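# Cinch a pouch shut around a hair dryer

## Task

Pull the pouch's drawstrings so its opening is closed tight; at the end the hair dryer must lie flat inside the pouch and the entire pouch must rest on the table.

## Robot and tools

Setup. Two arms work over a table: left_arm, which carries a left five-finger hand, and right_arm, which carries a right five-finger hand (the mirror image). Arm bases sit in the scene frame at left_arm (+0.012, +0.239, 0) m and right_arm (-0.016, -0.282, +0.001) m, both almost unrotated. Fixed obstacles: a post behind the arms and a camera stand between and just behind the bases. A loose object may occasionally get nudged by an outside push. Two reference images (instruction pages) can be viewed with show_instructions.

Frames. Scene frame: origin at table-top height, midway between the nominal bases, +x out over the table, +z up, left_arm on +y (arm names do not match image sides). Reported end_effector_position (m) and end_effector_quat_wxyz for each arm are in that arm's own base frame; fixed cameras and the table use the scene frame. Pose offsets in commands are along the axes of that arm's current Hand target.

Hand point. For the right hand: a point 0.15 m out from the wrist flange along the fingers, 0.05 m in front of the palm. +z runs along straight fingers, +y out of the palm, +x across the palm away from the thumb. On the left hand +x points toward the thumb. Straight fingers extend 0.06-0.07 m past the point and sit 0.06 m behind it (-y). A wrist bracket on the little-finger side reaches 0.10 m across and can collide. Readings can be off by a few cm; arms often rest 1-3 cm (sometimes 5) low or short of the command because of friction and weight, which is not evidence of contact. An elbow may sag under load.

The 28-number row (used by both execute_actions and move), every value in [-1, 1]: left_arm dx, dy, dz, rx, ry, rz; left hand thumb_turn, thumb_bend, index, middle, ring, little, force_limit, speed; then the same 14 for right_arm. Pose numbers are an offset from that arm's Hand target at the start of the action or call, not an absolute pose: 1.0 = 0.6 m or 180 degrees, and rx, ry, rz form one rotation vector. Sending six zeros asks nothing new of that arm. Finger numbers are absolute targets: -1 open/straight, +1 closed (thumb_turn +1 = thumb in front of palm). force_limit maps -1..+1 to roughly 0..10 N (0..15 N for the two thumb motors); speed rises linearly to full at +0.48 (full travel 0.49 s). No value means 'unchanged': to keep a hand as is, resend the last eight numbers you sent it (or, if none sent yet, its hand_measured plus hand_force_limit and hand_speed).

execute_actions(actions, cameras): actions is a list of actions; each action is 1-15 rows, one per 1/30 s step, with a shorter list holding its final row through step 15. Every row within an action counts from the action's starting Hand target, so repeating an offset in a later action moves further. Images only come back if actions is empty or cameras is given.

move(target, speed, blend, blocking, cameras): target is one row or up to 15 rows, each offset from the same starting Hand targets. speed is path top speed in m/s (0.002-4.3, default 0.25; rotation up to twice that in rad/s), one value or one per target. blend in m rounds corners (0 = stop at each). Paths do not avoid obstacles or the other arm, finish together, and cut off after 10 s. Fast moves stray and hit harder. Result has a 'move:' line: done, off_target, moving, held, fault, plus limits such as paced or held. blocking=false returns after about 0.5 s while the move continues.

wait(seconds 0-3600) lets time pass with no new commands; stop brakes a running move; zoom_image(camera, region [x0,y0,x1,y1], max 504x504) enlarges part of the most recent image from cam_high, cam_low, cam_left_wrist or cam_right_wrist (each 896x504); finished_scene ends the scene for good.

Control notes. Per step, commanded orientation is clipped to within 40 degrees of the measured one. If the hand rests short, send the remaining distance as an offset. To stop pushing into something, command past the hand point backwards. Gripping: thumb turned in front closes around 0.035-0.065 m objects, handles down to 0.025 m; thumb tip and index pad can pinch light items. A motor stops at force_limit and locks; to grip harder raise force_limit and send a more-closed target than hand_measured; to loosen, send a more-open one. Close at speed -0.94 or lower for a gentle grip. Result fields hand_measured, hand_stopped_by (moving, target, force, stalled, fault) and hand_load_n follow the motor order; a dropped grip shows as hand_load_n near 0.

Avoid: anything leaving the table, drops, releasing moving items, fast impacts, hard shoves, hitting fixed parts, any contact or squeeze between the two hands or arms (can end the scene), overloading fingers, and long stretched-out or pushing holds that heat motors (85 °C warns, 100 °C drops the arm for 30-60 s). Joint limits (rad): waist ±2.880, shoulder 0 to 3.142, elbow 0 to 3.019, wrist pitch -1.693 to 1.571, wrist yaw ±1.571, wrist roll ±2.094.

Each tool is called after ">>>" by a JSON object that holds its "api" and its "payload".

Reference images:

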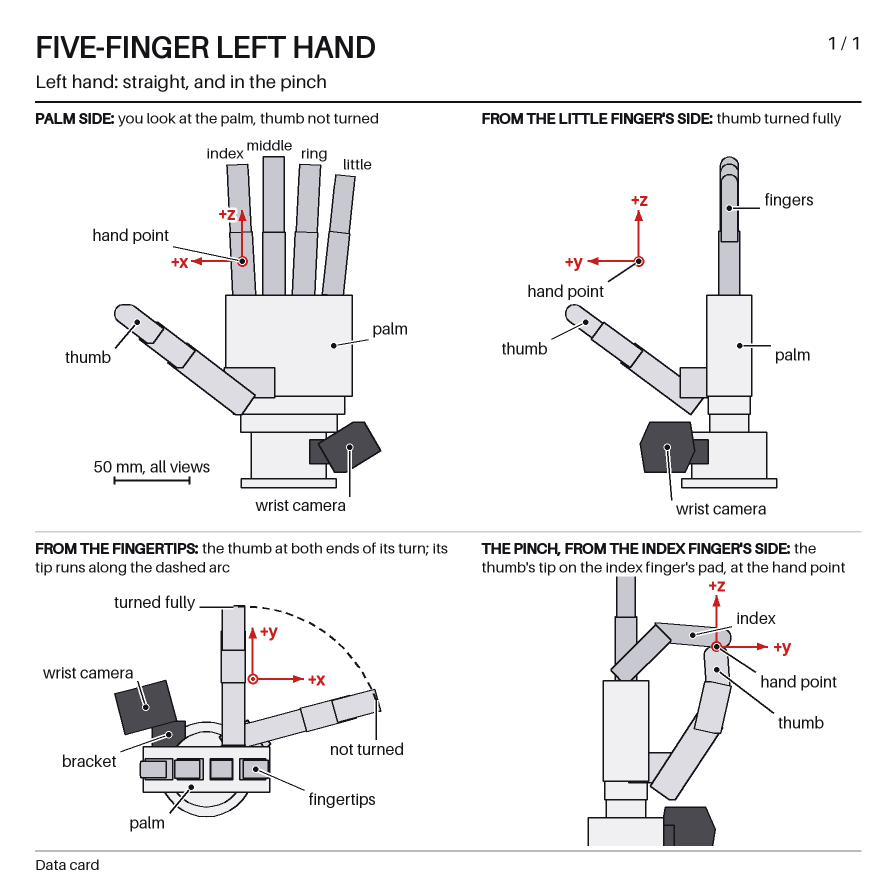

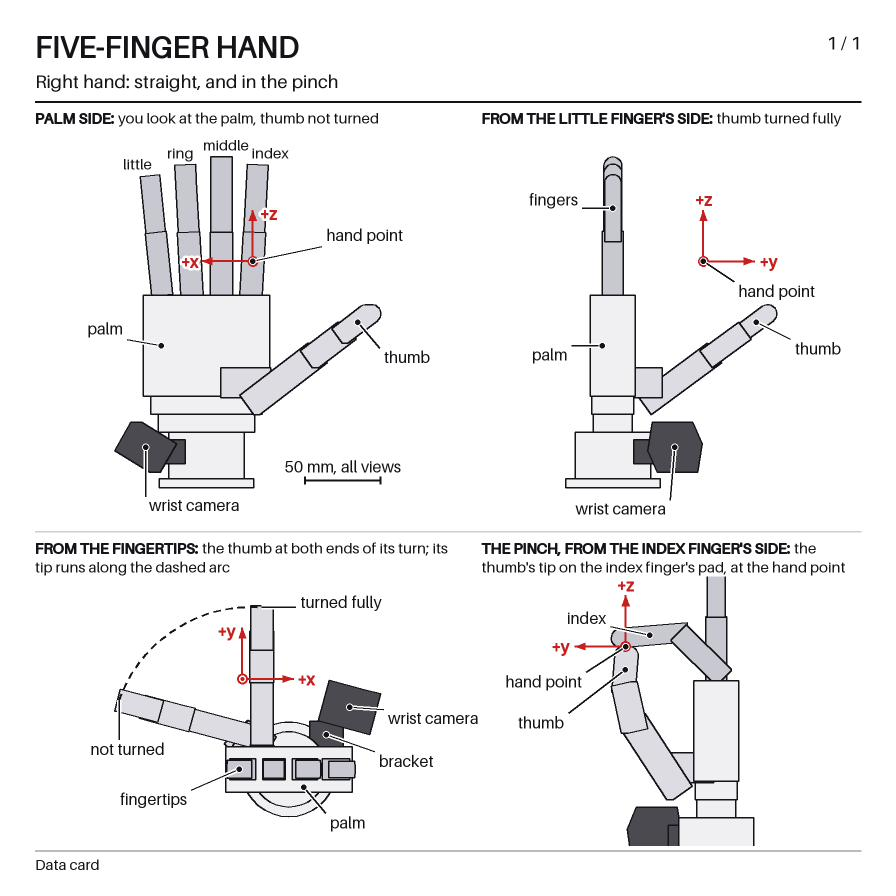

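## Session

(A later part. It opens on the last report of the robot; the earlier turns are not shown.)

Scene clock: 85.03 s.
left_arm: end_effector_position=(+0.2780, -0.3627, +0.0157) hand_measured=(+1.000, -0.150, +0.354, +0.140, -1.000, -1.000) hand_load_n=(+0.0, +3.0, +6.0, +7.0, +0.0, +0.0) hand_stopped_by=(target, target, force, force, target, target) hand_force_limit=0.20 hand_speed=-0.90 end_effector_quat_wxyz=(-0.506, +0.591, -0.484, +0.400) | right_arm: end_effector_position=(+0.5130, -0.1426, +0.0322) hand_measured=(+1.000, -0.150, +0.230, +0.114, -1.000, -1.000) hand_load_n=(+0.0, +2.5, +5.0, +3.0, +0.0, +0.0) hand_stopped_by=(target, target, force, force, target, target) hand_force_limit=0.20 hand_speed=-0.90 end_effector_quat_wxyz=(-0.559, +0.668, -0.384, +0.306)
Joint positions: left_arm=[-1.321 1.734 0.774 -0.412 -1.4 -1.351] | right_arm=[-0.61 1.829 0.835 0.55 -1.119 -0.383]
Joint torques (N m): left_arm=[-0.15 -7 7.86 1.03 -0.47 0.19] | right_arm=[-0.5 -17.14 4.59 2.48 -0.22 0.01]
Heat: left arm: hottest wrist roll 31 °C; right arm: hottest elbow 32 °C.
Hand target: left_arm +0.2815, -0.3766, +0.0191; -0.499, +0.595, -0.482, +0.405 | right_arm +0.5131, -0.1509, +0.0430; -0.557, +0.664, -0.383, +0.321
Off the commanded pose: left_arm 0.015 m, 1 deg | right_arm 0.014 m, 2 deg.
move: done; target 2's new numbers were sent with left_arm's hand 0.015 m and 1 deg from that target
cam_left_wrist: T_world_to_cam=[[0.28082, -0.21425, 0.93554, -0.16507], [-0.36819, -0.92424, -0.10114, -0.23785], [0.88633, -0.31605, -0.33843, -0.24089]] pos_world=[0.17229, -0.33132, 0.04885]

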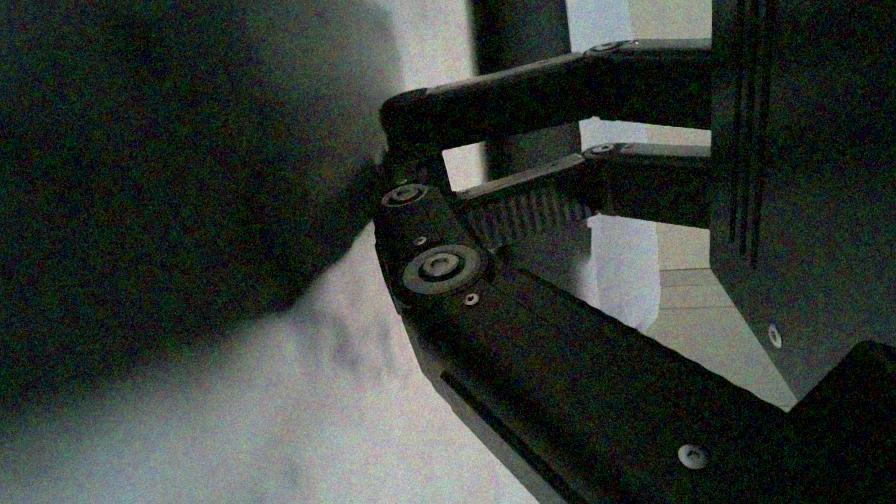

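>>> {"api": "move", "payload": {"target": [[0.0,-0.05,0,0,0,0,1,-0.15,0.5,0.5,-1,-1,0.2,-0.9,0,0,0,0,0,0,1,-0.15,0.5,0.5,-1,-1,0.2,-0.9],[-0.198,-0.0507,0.0375,0,-0.0438,-0.0077,1,-0.15,0.5,0.5,-1,-1,0.2,-0.9,0,0,0,0,0,0,1,-0.15,0.5,0.5,-1,-1,0.2,-0.9]], "speed": 0.06, "blend": [0.02,0], "cameras": ["all"]}}

>>> {"api": "zoom_image", "payload": {"camera": "cam_high", "region": [320, 240, 500, 420]}}

Scene clock: 89.60 s.
left_arm: end_effector_position=(+0.2842, -0.2702, +0.0492) hand_measured=(+1.000, -0.150, +0.354, +0.140, -1.000, -1.000) hand_load_n=(+0.0, +3.0, +6.0, +7.0, +0.5, +0.0) hand_stopped_by=(target, target, force, force, target, target) hand_force_limit=0.20 hand_speed=-0.90 end_effector_quat_wxyz=(-0.514, +0.632, -0.434, +0.384) | right_arm: end_effector_position=(+0.5074, -0.1374, +0.0295) hand_measured=(+1.000, -0.150, +0.230, +0.114, -1.000, -1.000) hand_load_n=(+0.0, +2.5, +5.5, +2.5, +0.0, +0.0) hand_stopped_by=(target, target, force, force, target, target) hand_force_limit=0.20 hand_speed=-0.90 end_effector_quat_wxyz=(-0.564, +0.664, -0.392, +0.294)
Joint positions: left_arm=[-1.237 1.521 0.632 -0.646 -1.393 -1.575] | right_arm=[-0.61 1.829 0.823 0.55 -1.126 -0.365]
Joint torques (N m): left_arm=[0.73 -5.48 3.86 -0.77 -0.87 0.04] | right_arm=[-0.5 -16.91 5.41 2.47 0.08 -0.14]
Heat: left arm: hottest wrist roll 31 °C; right arm: hottest elbow 32 °C.
Hand target: left_arm +0.2838, -0.2545, +0.0451; -0.527, +0.627, -0.440, +0.369 | right_arm +0.5132, -0.1508, +0.0429; -0.557, +0.664, -0.383, +0.321
Off the commanded pose: left_arm 0.016 m, 2 deg | right_arm 0.020 m, 3 deg.
move: off_target (left_arm); blend cut to 0.015 m at target 1
cam_left_wrist: T_world_to_cam=[[0.29642, -0.12532, 0.9468, -0.15928], [-0.25262, -0.96633, -0.04882, -0.19346], [0.92104, -0.22471, -0.3181, -0.19193]] pos_world=[0.17511, -0.25004, 0.08031]
cam_right_wrist: T_world_to_cam=[[-0.07019, -0.25764, -0.96369, 0.02652], [-0.92175, 0.38611, -0.03609, 0.51775], [0.38138, 0.88574, -0.26458, 0.05145]] pos_world=[0.45948, -0.23865, 0.05786]

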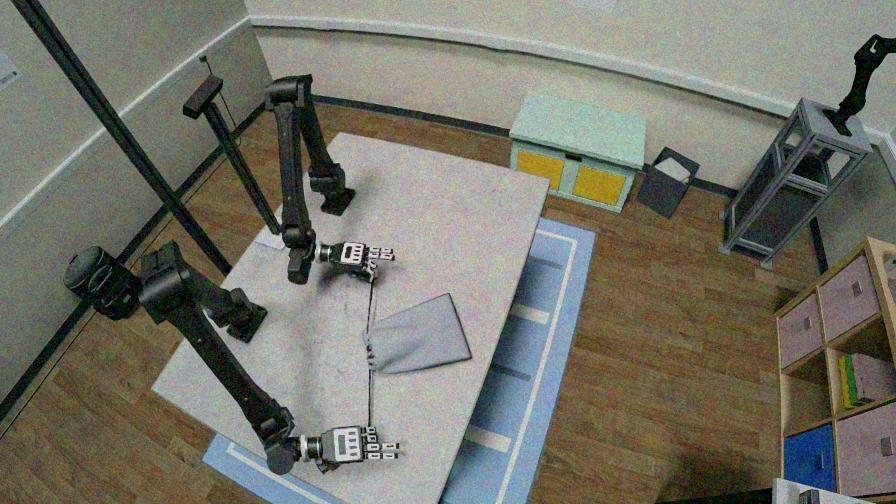

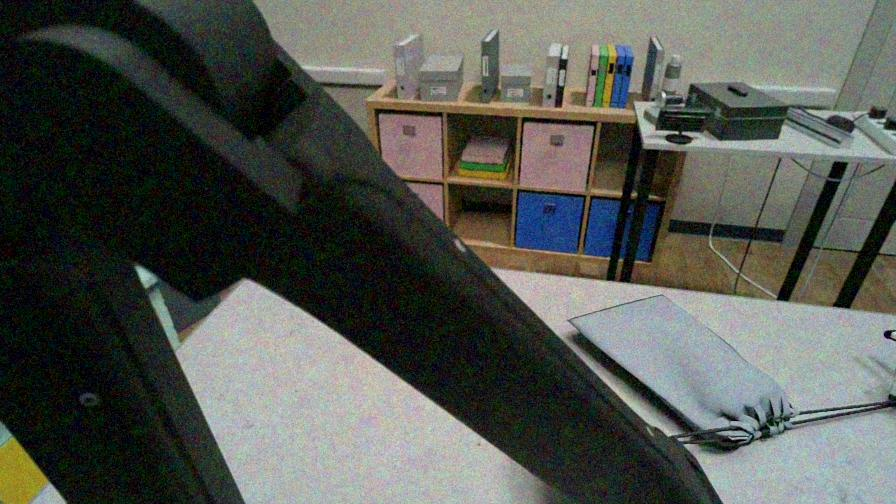

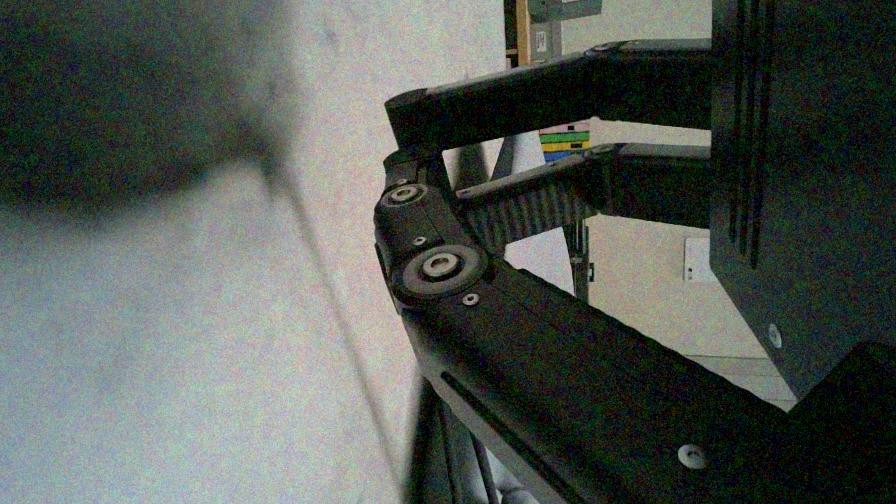

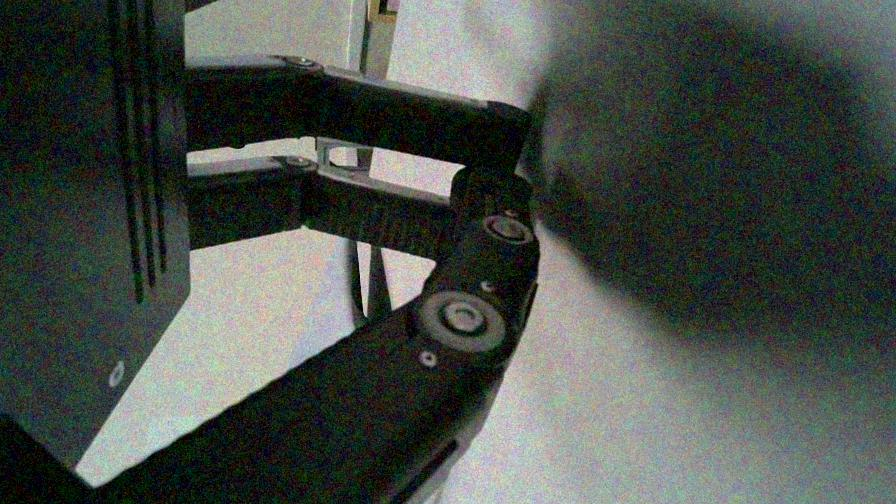

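Scaled by 2.800.

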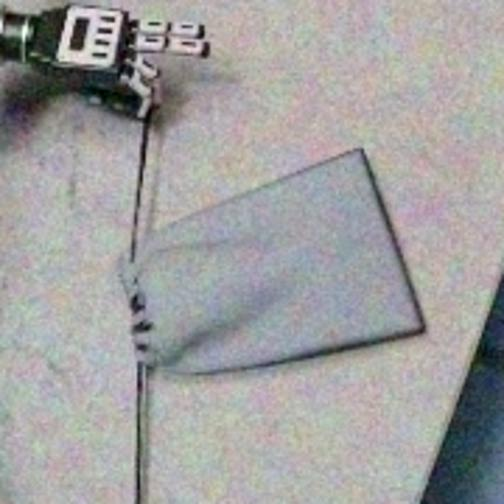

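>>> {"api": "move", "payload": {"target": [-0.083,0.0013,-0.0073,0,0,0,1,-0.15,0.5,0.5,-1,-1,0.2,-0.9,0.083,-0.01,-0.0055,0,0,0,1,-0.15,0.5,0.5,-1,-1,0.2,-0.9], "speed": 0.04, "cameras": ["all"]}}

>>> {"api": "zoom_image", "payload": {"camera": "cam_high", "region": [320, 240, 500, 420]}}

>>> {"api": "zoom_image", "payload": {"camera": "cam_low", "region": [560, 280, 880, 480]}}

Scene clock: 92.37 s.
left_arm: end_effector_position=(+0.2647, -0.2119, +0.0449) hand_measured=(+1.000, -0.150, +0.354, +0.140, -1.000, -1.000) hand_load_n=(+0.0, +3.0, +5.5, +0.0, +0.0, +0.0) hand_stopped_by=(target, target, force, force, target, target) hand_force_limit=0.20 hand_speed=-0.90 end_effector_quat_wxyz=(-0.527, +0.626, -0.442, +0.367) | right_arm: end_effector_position=(+0.5238, -0.1769, +0.0405) hand_measured=(+1.000, -0.150, +0.230, +0.114, -1.000, -1.000) hand_load_n=(+0.0, +2.5, +5.0, +3.0, +0.0, +0.0) hand_stopped_by=(target, target, force, force, target, target) hand_force_limit=0.20 hand_speed=-0.90 end_effector_quat_wxyz=(-0.562, +0.661, -0.393, +0.303)
Joint positions: left_arm=[-1.237 1.422 0.505 -0.735 -1.395 -1.647] | right_arm=[-0.656 1.858 0.926 0.462 -1.155 -0.393]
Joint torques (N m): left_arm=[-0.5 -4.19 4.45 -0.31 -0.77 -0.13] | right_arm=[-0.73 -15.27 8.73 0.9 -0.42 -0.26]
Heat: left arm: hottest wrist roll 31 °C; right arm: hottest elbow 32 °C.
Hand target: left_arm +0.2626, -0.2093, +0.0451; -0.527, +0.627, -0.440, +0.369 | right_arm +0.5361, -0.1949, +0.0494; -0.557, +0.664, -0.382, +0.321
Off the commanded pose: left_arm 0.003 m, 0 deg | right_arm 0.024 m, 2 deg.
move: off_target (right_arm)
cam_left_wrist: T_world_to_cam=[[0.31029, -0.16254, 0.93664, -0.15324], [-0.24141, -0.96645, -0.08774, -0.14354], [0.91948, -0.19889, -0.33912, -0.15533]] pos_world=[0.15572, -0.19452, 0.07826]
cam_right_wrist: T_world_to_cam=[[-0.06344, -0.26203, -0.96297, 0.02375], [-0.91529, 0.39986, -0.0485, 0.54808], [0.39776, 0.87832, -0.2652, 0.07321]] pos_world=[0.47403, -0.27724, 0.06887]

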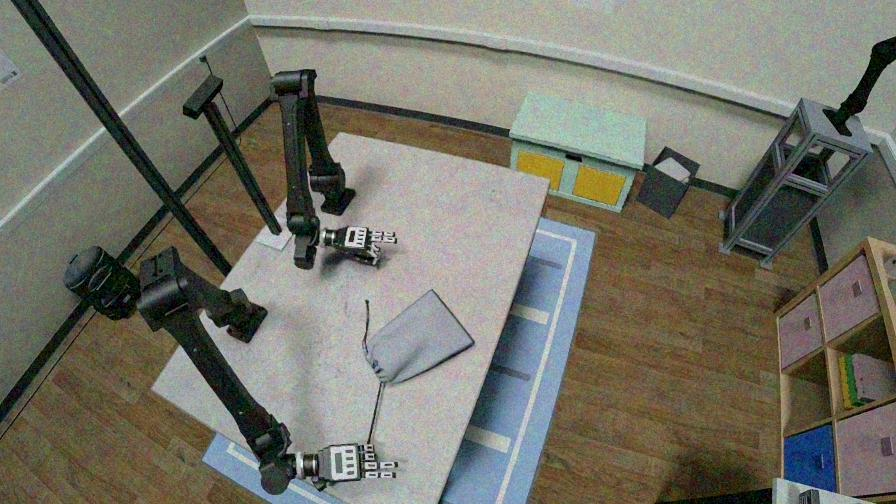

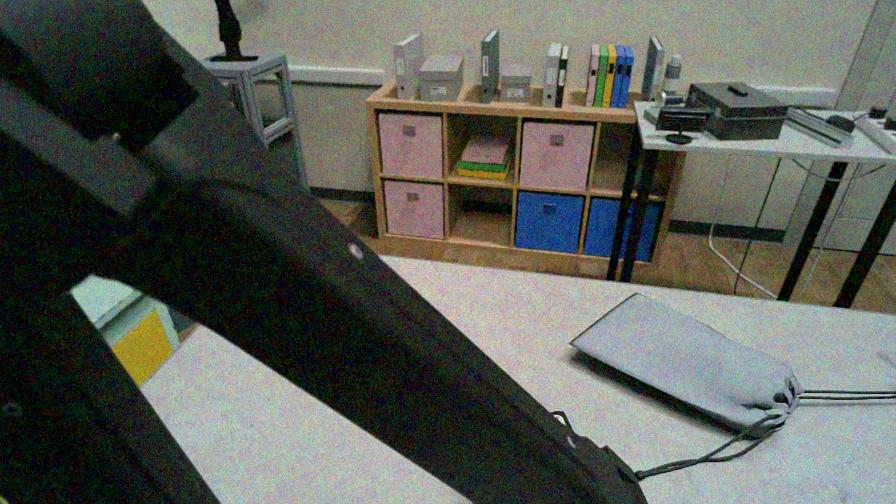

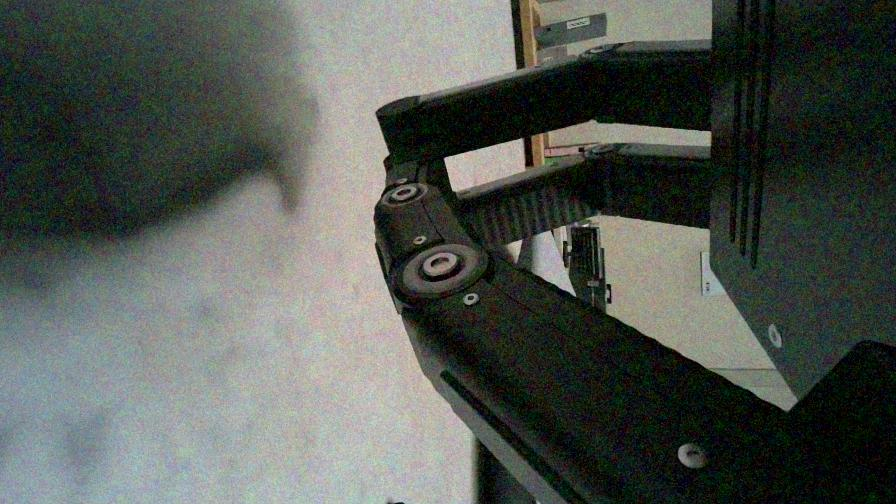

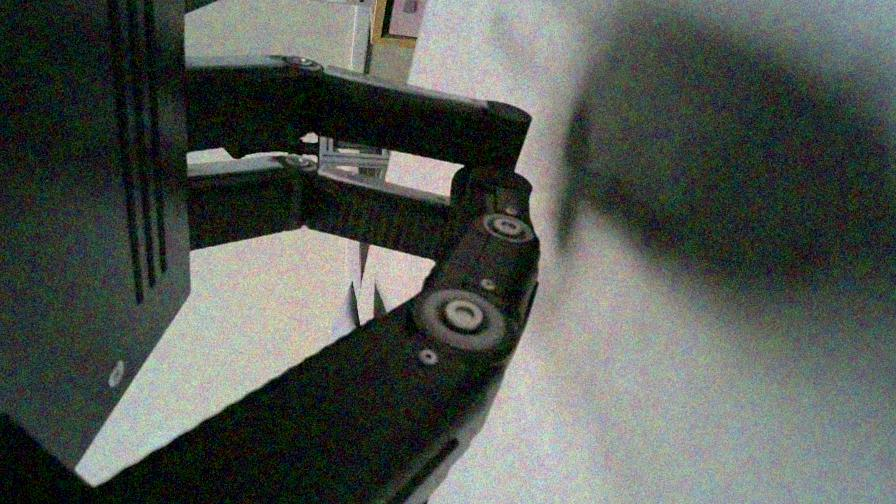

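Scaled by 2.800.

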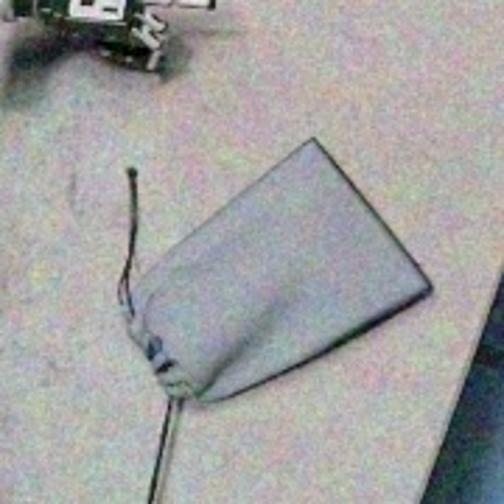

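Scaled by 1.575.

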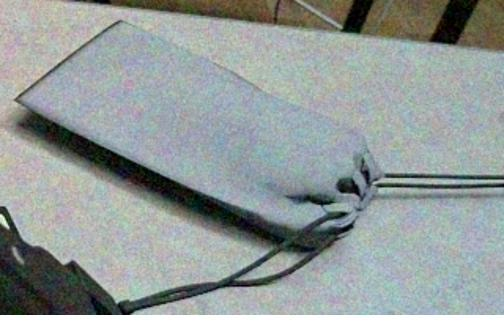

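>>> {"api": "move", "payload": {"target": [0.241,-0.004,-0.044,0,0.0274,0.0048,0.6,-0.15,-0.4,-1,-1,-1,0,-0.5,0,0,0,0,0,0,1,-0.15,0.5,0.5,-1,-1,0.2,-0.9], "speed": 0.1, "cameras": ["cam_left_wrist","cam_high","cam_low"]}}

>>> {"api": "zoom_image", "payload": {"camera": "cam_left_wrist", "region": [200, 80, 560, 400]}}

Scene clock: 97.60 s.
left_arm: end_effector_position=(+0.2850, -0.3383, +0.0465) hand_measured=(+0.600, -0.150, -0.400, -1.000, -1.000, -1.000) hand_load_n=(+0.0, +0.0, +0.0, +0.0, +0.0, +0.0) hand_stopped_by=(target, target, target, target, target, target) hand_force_limit=0.00 hand_speed=-0.50 end_effector_quat_wxyz=(-0.516, +0.607, -0.468, +0.383) | right_arm: end_effector_position=(+0.5238, -0.1769, +0.0405) hand_measured=(+1.000, -0.150, +0.230, +0.114, -1.000, -1.000) hand_load_n=(-0.5, +2.5, +5.0, +3.0, +0.0, +0.0) hand_stopped_by=(target, target, force, force, target, target) hand_force_limit=0.20 hand_speed=-0.90 end_effector_quat_wxyz=(-0.562, +0.661, -0.393, +0.303)
Joint positions: left_arm=[-1.29 1.653 0.798 -0.685 -1.396 -1.521] | right_arm=[-0.656 1.858 0.926 0.462 -1.155 -0.393]
Joint torques (N m): left_arm=[-0.56 -6.42 8.57 0.83 -0.81 0.14] | right_arm=[-0.85 -15.33 8.79 0.91 -0.45 -0.27]
Heat: left arm: hottest wrist roll 31 °C; right arm: hottest elbow 32 °C.
Hand target: left_arm +0.2879, -0.3539, +0.0521; -0.510, +0.608, -0.467, +0.392 | right_arm +0.5361, -0.1948, +0.0494; -0.557, +0.664, -0.383, +0.321
Off the commanded pose: left_arm 0.017 m, 1 deg | right_arm 0.023 m, 2 deg.
move: off_target (left_arm)
cam_left_wrist: T_world_to_cam=[[0.30021, -0.1966, 0.93339, -0.19014], [-0.31309, -0.94463, -0.09826, -0.23224], [0.90102, -0.26274, -0.34514, -0.21473]] pos_world=[0.17785, -0.31318, 0.08054]
Images, in order (width x height): cam_high 896x504, cam_low 896x504, cam_left_wrist 896x504.

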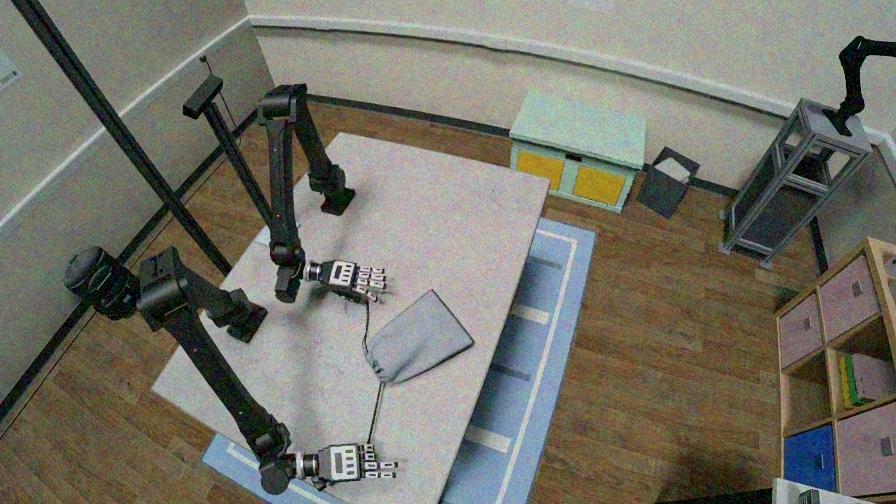

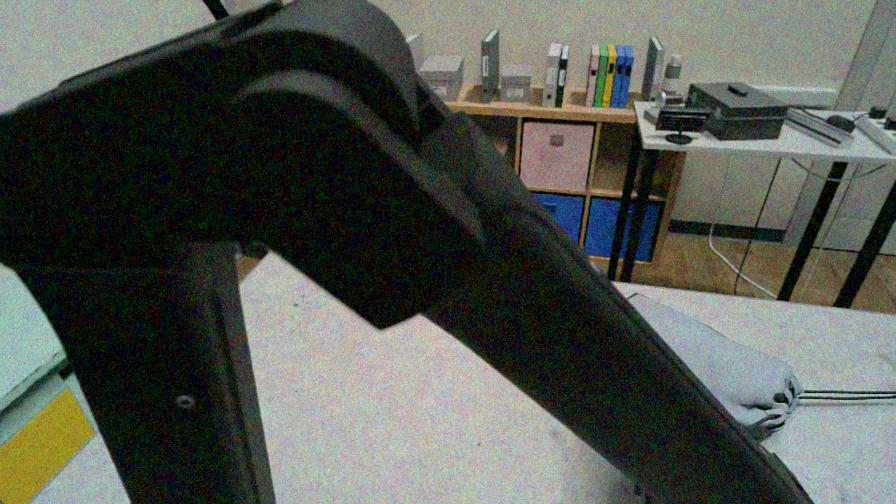

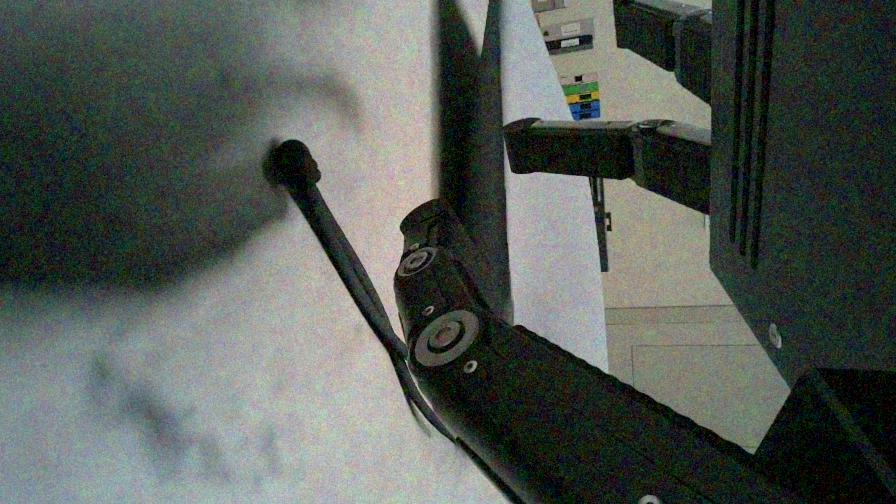

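Scaled by 1.400.

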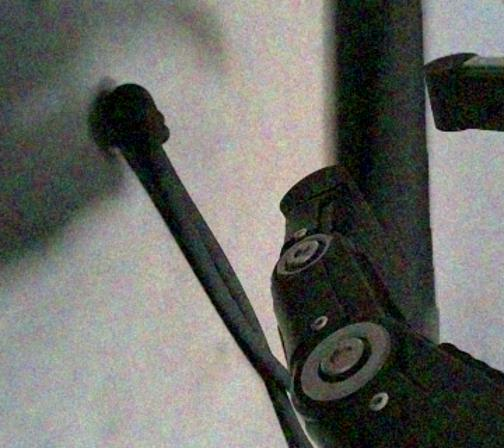

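>>> {"api": "move", "payload": {"target": [0,0.0560,0,0,0,0,0.6,-0.15,-0.4,-1,-1,-1,0,-0.5,0,0,0,0,0,0,1,-0.15,0.5,0.5,-1,-1,0.2,-0.9], "speed": 0.06, "cameras": ["cam_left_wrist"]}}

>>> {"api": "zoom_image", "payload": {"camera": "cam_left_wrist", "region": [240, 80, 560, 400]}}

Scene clock: 99.97 s.
left_arm: end_effector_position=(+0.2812, -0.3418, +0.0164) hand_measured=(+0.600, -0.150, -0.400, -1.000, -1.000, -1.000) hand_load_n=(+0.0, +0.0, +0.0, +0.0, +0.0, +0.0) hand_stopped_by=(target, target, target, target, target, target) hand_force_limit=0.00 hand_speed=-0.50 end_effector_quat_wxyz=(-0.519, +0.601, -0.476, +0.379) | right_arm: end_effector_position=(+0.5238, -0.1769, +0.0405) hand_measured=(+1.000, -0.150, +0.230, +0.114, -1.000, -1.000) hand_load_n=(+0.0, +2.5, +5.0, +3.0, +0.0, +0.0) hand_stopped_by=(target, target, force, force, target, target) hand_force_limit=0.20 hand_speed=-0.90 end_effector_quat_wxyz=(-0.562, +0.661, -0.393, +0.303)
Joint positions: left_arm=[-1.302 1.736 0.798 -0.642 -1.396 -1.541] | right_arm=[-0.656 1.858 0.926 0.462 -1.155 -0.393]
Joint torques (N m): left_arm=[-0.73 -6.89 7.04 0.72 -0.78 -0.17] | right_arm=[-0.85 -15.44 8.79 0.92 -0.45 -0.28]
Heat: left arm: hottest wrist roll 31 °C; right arm: hottest elbow 32 °C.
Hand target: left_arm +0.2822, -0.3554, +0.0189; -0.510, +0.607, -0.467, +0.392 | right_arm +0.5361, -0.1948, +0.0494; -0.557, +0.664, -0.383, +0.321
Off the commanded pose: left_arm 0.014 m, 2 deg | right_arm 0.023 m, 2 deg.
move: off_target (left_arm)
cam_left_wrist: T_world_to_cam=[[0.30379, -0.21746, 0.92759, -0.16957], [-0.32141, -0.93992, -0.11509, -0.2355], [0.89689, -0.26317, -0.35544, -0.22134]] pos_world=[0.17434, -0.31648, 0.05152]

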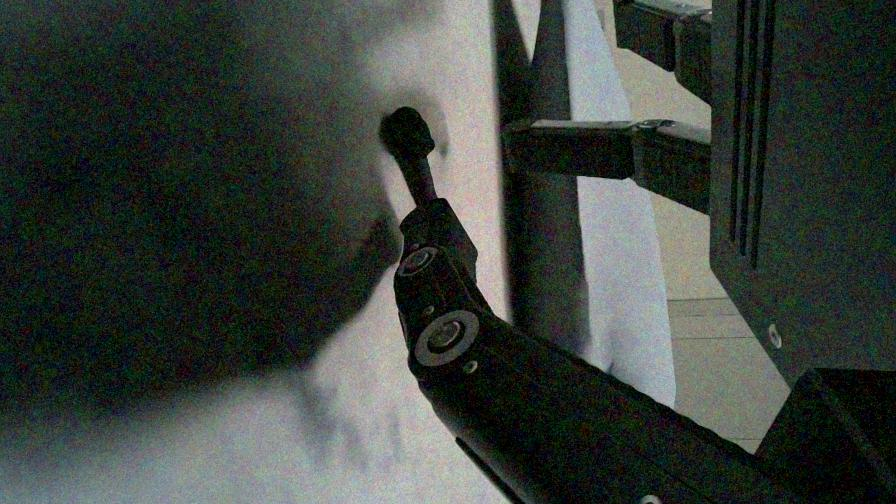

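Scaled by 1.575.

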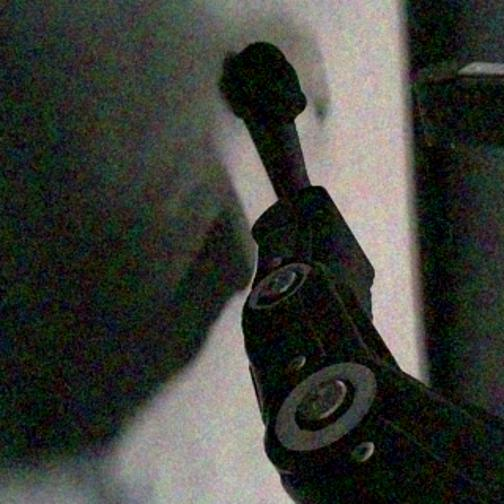

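>>> {"api": "move", "payload": {"target": [0,0.0090,-0.005,0,0,0,0.6,-0.15,-0.4,-1,-1,-1,0,-0.5,0,0,0,0,0,0,1,-0.15,0.5,0.5,-1,-1,0.2,-0.9], "speed": 0.06, "cameras": ["cam_left_wrist"]}}

>>> {"api": "zoom_image", "payload": {"camera": "cam_left_wrist", "region": [240, 80, 560, 400]}}

Scene clock: 101.70 s.
left_arm: end_effector_position=(+0.2774, -0.3426, +0.0110) hand_measured=(+0.600, -0.150, -0.400, -1.000, -1.000, -1.000) hand_load_n=(+0.0, +0.0, +0.0, +0.0, +0.0, +0.0) hand_stopped_by=(target, target, target, target, target, target) hand_force_limit=0.00 hand_speed=-0.50 end_effector_quat_wxyz=(-0.516, +0.603, -0.472, +0.383) | right_arm: end_effector_position=(+0.5238, -0.1769, +0.0405) hand_measured=(+1.000, -0.150, +0.230, +0.114, -1.000, -1.000) hand_load_n=(-0.5, +2.5, +5.0, +3.0, +0.0, +0.0) hand_stopped_by=(target, target, force, force, target, target) hand_force_limit=0.20 hand_speed=-0.90 end_effector_quat_wxyz=(-0.562, +0.661, -0.393, +0.303)
Joint positions: left_arm=[-1.312 1.753 0.798 -0.661 -1.396 -1.592] | right_arm=[-0.656 1.858 0.926 0.462 -1.155 -0.393]
Joint torques (N m): left_arm=[-0.73 -6.71 7.61 -0.24 -0.77 -0.18] | right_arm=[-0.62 -15.33 8.83 0.84 -0.45 -0.27]
Heat: left arm: hottest wrist roll 31 °C; right arm: hottest elbow 32 °C.
Hand target: left_arm +0.2785, -0.3563, +0.0141; -0.510, +0.607, -0.467, +0.391 | right_arm +0.5361, -0.1948, +0.0494; -0.557, +0.664, -0.383, +0.321
Off the commanded pose: left_arm 0.014 m, 1 deg | right_arm 0.023 m, 2 deg.
move: off_target (left_arm)
cam_left_wrist: T_world_to_cam=[[0.29985, -0.20535, 0.93162, -0.15837], [-0.32242, -0.94091, -0.10363, -0.23832], [0.89785, -0.2693, -0.34834, -0.22252]] pos_world=[0.17044, -0.31669, 0.04533]

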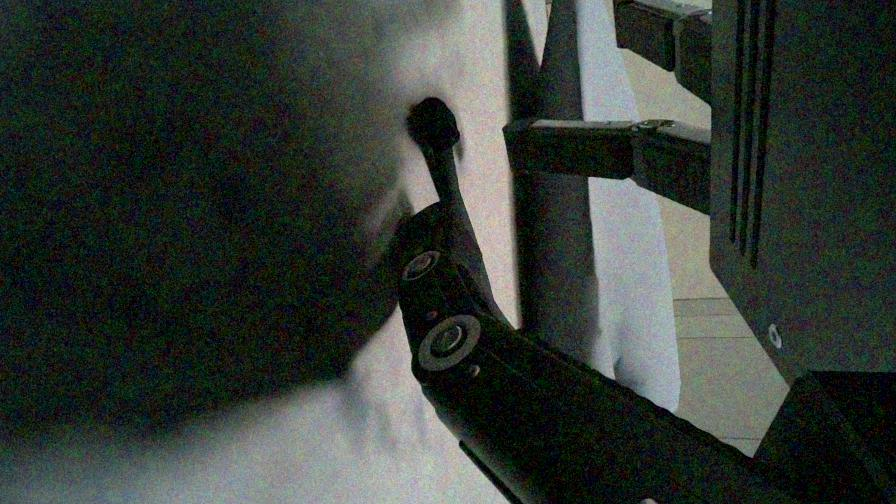

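Scaled by 1.575.

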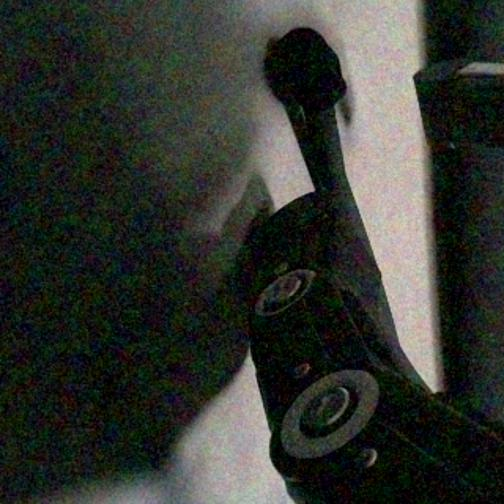

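>>> {"api": "move", "payload": {"target": [[0,0,0,0,0,0,0.6,-0.15,0.4,-1,-1,-1,-0.3,-0.8,0,0,0,0,0,0,1,-0.15,0.5,0.5,-1,-1,0.2,-0.9],[0,0,0,0,0,0,0.6,-0.15,0.6,-1,-1,-1,0.5,-0.9,0,0,0,0,0,0,1,-0.15,0.5,0.5,-1,-1,0.2,-0.9]], "speed": 0.05, "cameras": ["cam_left_wrist"]}}

>>> {"api": "zoom_image", "payload": {"camera": "cam_left_wrist", "region": [240, 80, 560, 400]}}

Scene clock: 104.27 s.
left_arm: end_effector_position=(+0.2785, -0.3446, +0.0134) hand_measured=(+0.600, -0.150, +0.268, -1.000, -1.000, -1.000) hand_load_n=(+0.0, +0.5, +9.0, +0.0, +0.0, +0.0) hand_stopped_by=(target, target, force, target, target, target) hand_force_limit=0.50 hand_speed=-0.90 end_effector_quat_wxyz=(-0.516, +0.604, -0.468, +0.388) | right_arm: end_effector_position=(+0.5238, -0.1769, +0.0405) hand_measured=(+1.000, -0.150, +0.230, +0.114, -1.000, -1.000) hand_load_n=(-0.5, +2.5, +5.0, +3.0, +0.0, +0.0) hand_stopped_by=(target, target, force, force, target, target) hand_force_limit=0.20 hand_speed=-0.90 end_effector_quat_wxyz=(-0.562, +0.661, -0.393, +0.303)
Joint positions: left_arm=[-1.312 1.753 0.802 -0.663 -1.402 -1.601] | right_arm=[-0.656 1.858 0.926 0.462 -1.155 -0.393]
Joint torques (N m): left_arm=[-0.73 -6.65 7.38 -0.31 -0.56 -0.11] | right_arm=[-0.73 -15.38 8.79 0.92 -0.44 -0.27]
Heat: left arm: hottest wrist roll 31 °C; right arm: hottest elbow 33 °C.
Hand target: left_arm +0.2785, -0.3564, +0.0142; -0.510, +0.607, -0.467, +0.392 | right_arm +0.5361, -0.1949, +0.0494; -0.557, +0.664, -0.383, +0.321
Off the commanded pose: left_arm 0.012 m, 1 deg | right_arm 0.023 m, 2 deg.
move: done; target 2's new numbers were sent with left_arm's hand 0.012 m and 1 deg from that target
cam_left_wrist: T_world_to_cam=[[0.2916, -0.19702, 0.93603, -0.15626], [-0.32038, -0.94215, -0.0985, -0.24061], [0.90129, -0.27116, -0.33786, -0.22497]] pos_world=[0.17124, -0.31849, 0.04655]

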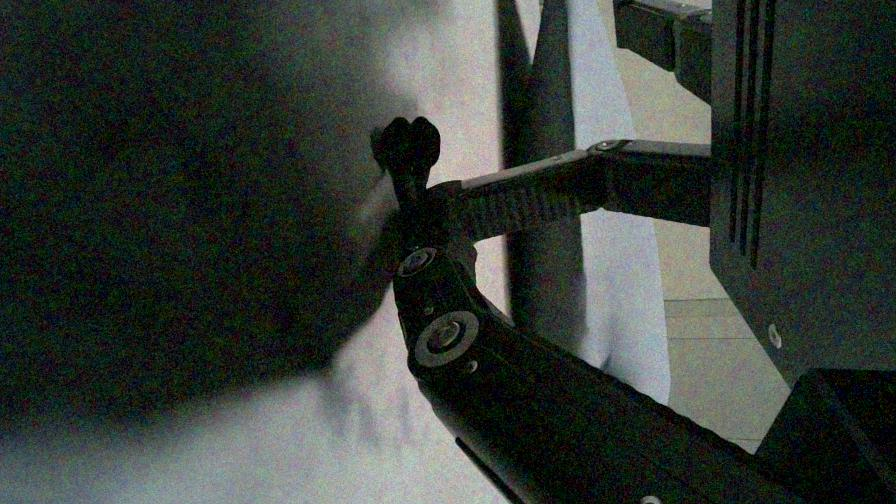

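Scaled by 1.575.

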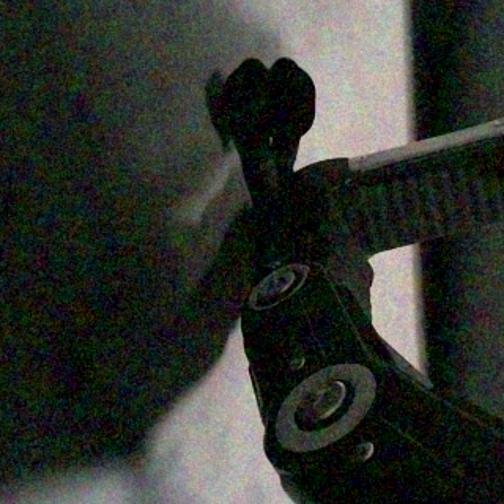

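>>> {"api": "move", "payload": {"target": [[0.0,-0.05,0,0,0,0,0.6,-0.15,0.6,-1,-1,-1,0.5,-0.9,0,0,0,0,0,0,1,-0.15,0.5,0.5,-1,-1,0.2,-0.9],[-0.197,-0.059,0.0372,0,-0.0274,-0.0048,0.6,-0.15,0.6,-1,-1,-1,0.5,-0.9,0,0,0,0,0,0,1,-0.15,0.5,0.5,-1,-1,0.2,-0.9]], "speed": 0.05, "blend": [0.02,0], "cameras": ["all"]}}

>>> {"api": "zoom_image", "payload": {"camera": "cam_high", "region": [320, 240, 500, 420]}}

Scene clock: 108.33 s.
left_arm: end_effector_position=(+0.2745, -0.2394, +0.0448) hand_measured=(+0.600, -0.150, +0.268, -1.000, -1.000, -1.000) hand_load_n=(-0.5, +0.5, +9.0, +0.0, +0.0, +0.0) hand_stopped_by=(target, target, force, target, target, target) hand_force_limit=0.50 hand_speed=-0.90 end_effector_quat_wxyz=(-0.529, +0.622, -0.446, +0.367) | right_arm: end_effector_position=(+0.5239, -0.1769, +0.0405) hand_measured=(+1.000, -0.150, +0.230, +0.114, -1.000, -1.000) hand_load_n=(+0.0, +2.5, +4.5, +3.0, +0.0, +0.0) hand_stopped_by=(target, target, force, force, target, target) hand_force_limit=0.20 hand_speed=-0.90 end_effector_quat_wxyz=(-0.562, +0.661, -0.393, +0.304)
Joint positions: left_arm=[-1.236 1.484 0.573 -0.702 -1.398 -1.599] | right_arm=[-0.656 1.858 0.926 0.462 -1.155 -0.394]
Joint torques (N m): left_arm=[0.32 -5.19 4.31 0.39 -0.72 -0.1] | right_arm=[-0.73 -15.09 8.72 0.94 -0.43 -0.27]
Heat: left arm: hottest wrist roll 31 °C; right arm: hottest elbow 33 °C.
Hand target: left_arm +0.2752, -0.2350, +0.0452; -0.527, +0.627, -0.440, +0.369 | right_arm +0.5361, -0.1949, +0.0494; -0.557, +0.664, -0.383, +0.321
Off the commanded pose: left_arm 0.005 m, 1 deg | right_arm 0.023 m, 2 deg.
move: done; blend cut to 0.015 m at target 1
cam_left_wrist: T_world_to_cam=[[0.30931, -0.17318, 0.93506, -0.16286], [-0.24883, -0.96376, -0.09618, -0.16463], [0.91783, -0.20292, -0.3412, -0.1703]] pos_world=[0.16571, -0.22143, 0.07835]
cam_right_wrist: T_world_to_cam=[[-0.06327, -0.26234, -0.9629, 0.02357], [-0.9153, 0.39981, -0.04879, 0.54809], [0.39778, 0.87825, -0.26542, 0.0732]] pos_world=[0.47403, -0.27724, 0.06887]

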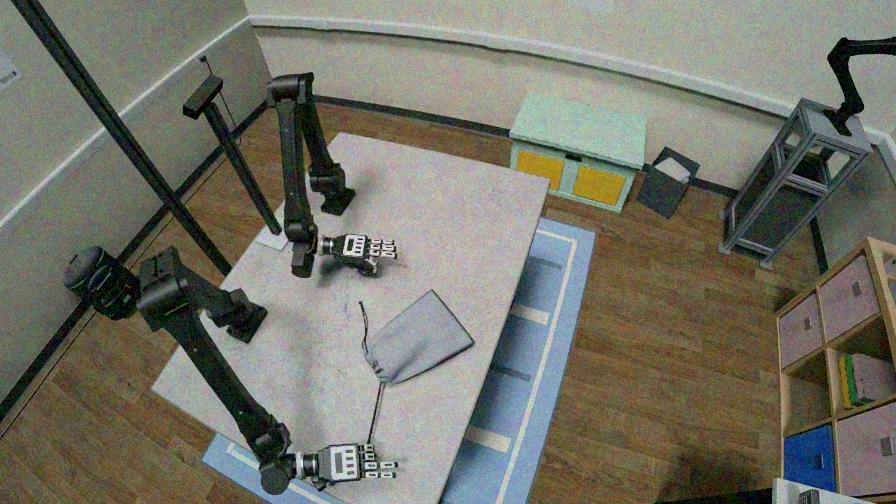

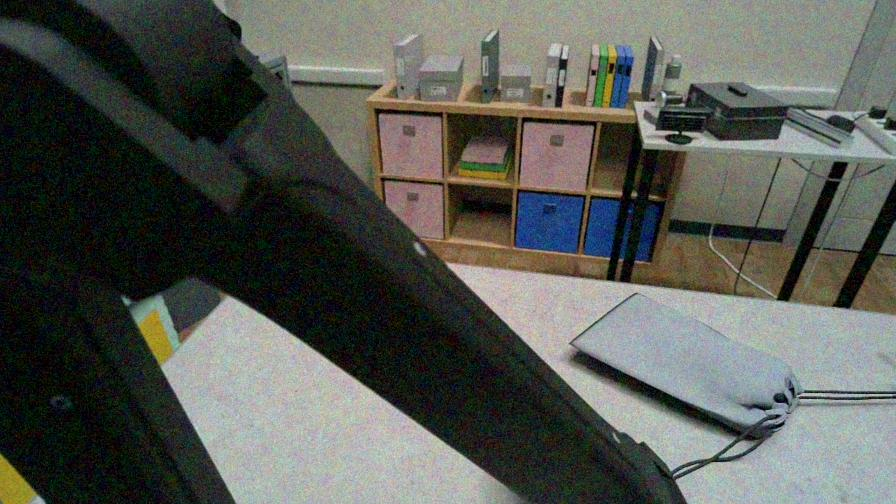

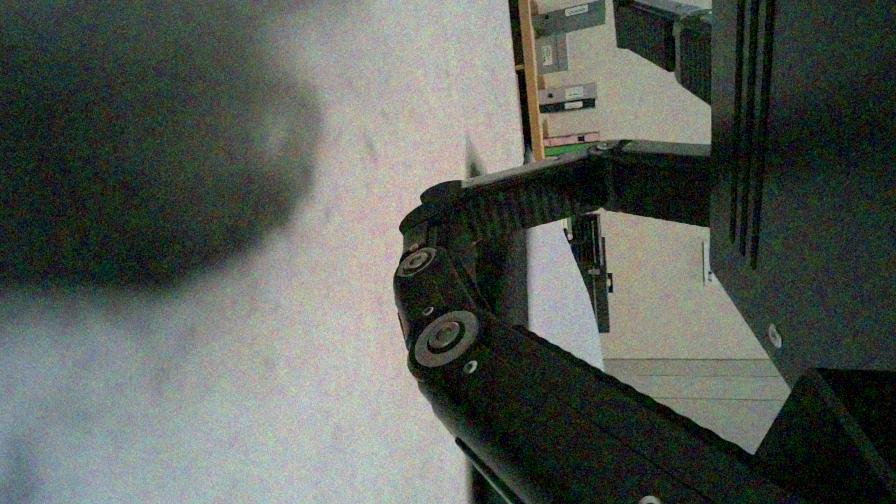

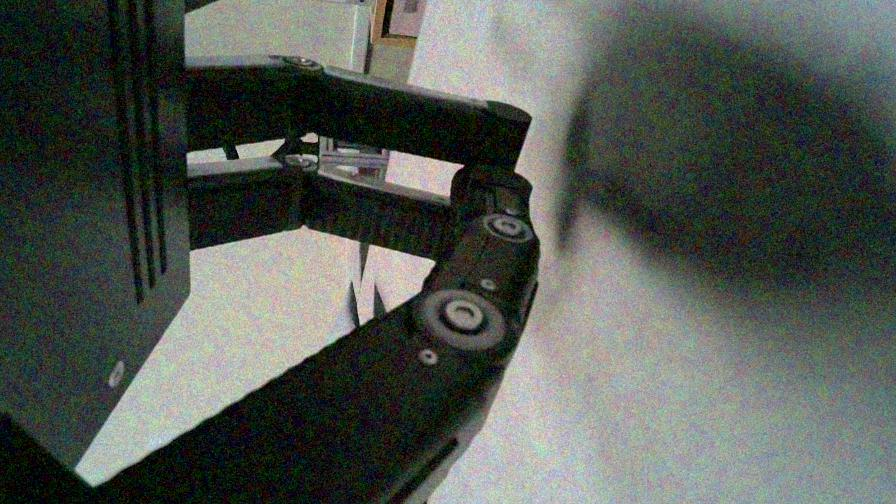

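Scaled by 2.800.

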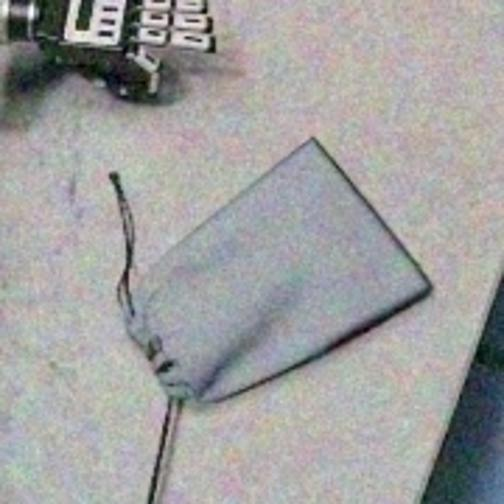

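>>> {"api": "move", "payload": {"target": [0.2015,-0.001,-0.0768,0,0.0274,0.0048,1,-0.15,-0.4,-0.4,-1,-1,0,-0.5,0,0,0,0,0,0,1,-0.15,0.5,0.5,-1,-1,0.2,-0.9], "speed": 0.1, "cameras": ["cam_left_wrist"]}}

>>> {"api": "zoom_image", "payload": {"camera": "cam_left_wrist", "region": [200, 80, 560, 400]}}

Scene clock: 112.43 s.
left_arm: end_effector_position=(+0.2720, -0.3475, +0.0477) hand_measured=(+1.000, -0.150, -0.400, -0.400, -1.000, -1.000) hand_load_n=(+0.0, +0.0, +0.0, +0.0, +0.0, +0.0) hand_stopped_by=(target, target, target, target, target, target) hand_force_limit=0.00 hand_speed=-0.50 end_effector_quat_wxyz=(-0.517, +0.601, -0.475, +0.382) | right_arm: end_effector_position=(+0.5239, -0.1769, +0.0405) hand_measured=(+1.000, -0.150, +0.230, +0.114, -1.000, -1.000) hand_load_n=(+0.0, +2.5, +4.5, +3.0, +0.0, +0.0) hand_stopped_by=(target, target, force, force, target, target) hand_force_limit=0.20 hand_speed=-0.90 end_effector_quat_wxyz=(-0.562, +0.661, -0.393, +0.304)
Joint positions: left_arm=[-1.329 1.686 0.848 -0.871 -1.394 -1.678] | right_arm=[-0.656 1.858 0.926 0.462 -1.155 -0.394]
Joint torques (N m): left_arm=[-0.67 -6.59 8.96 -0.38 -0.77 -0.17] | right_arm=[-0.97 -15.33 8.77 0.88 -0.41 -0.28]
Heat: left arm: hottest wrist roll 31 °C; right arm: hottest elbow 33 °C.
Hand target: left_arm +0.2739, -0.3641, +0.0538; -0.510, +0.607, -0.467, +0.392 | right_arm +0.5361, -0.1949, +0.0494; -0.557, +0.664, -0.383, +0.321
Off the commanded pose: left_arm 0.018 m, 2 deg | right_arm 0.023 m, 2 deg.
move: off_target (left_arm)
cam_left_wrist: T_world_to_cam=[[0.30137, -0.21281, 0.92946, -0.19487], [-0.32417, -0.93958, -0.11002, -0.23961], [0.89671, -0.26815, -0.35215, -0.2054]] pos_world=[0.16524, -0.32169, 0.08242]

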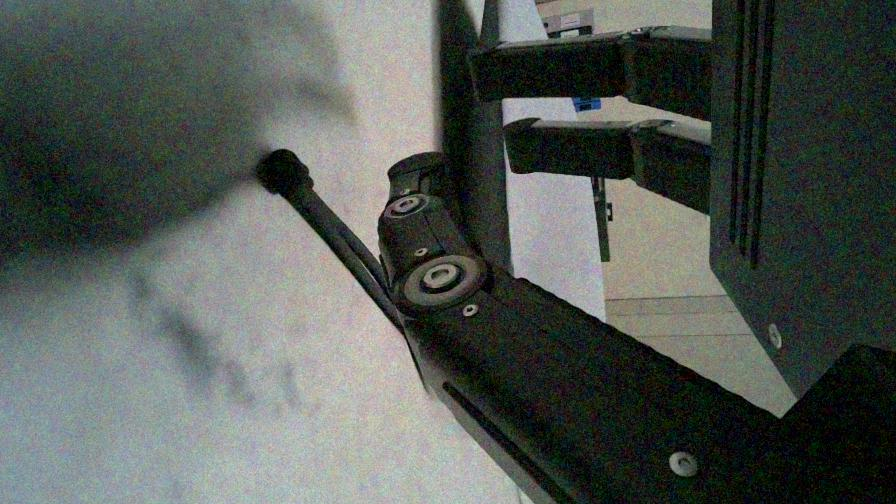

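Scaled by 1.400.

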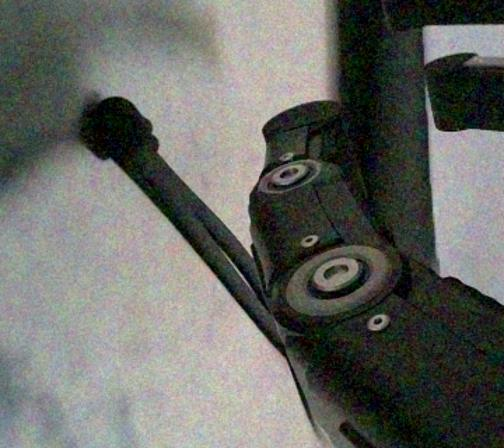

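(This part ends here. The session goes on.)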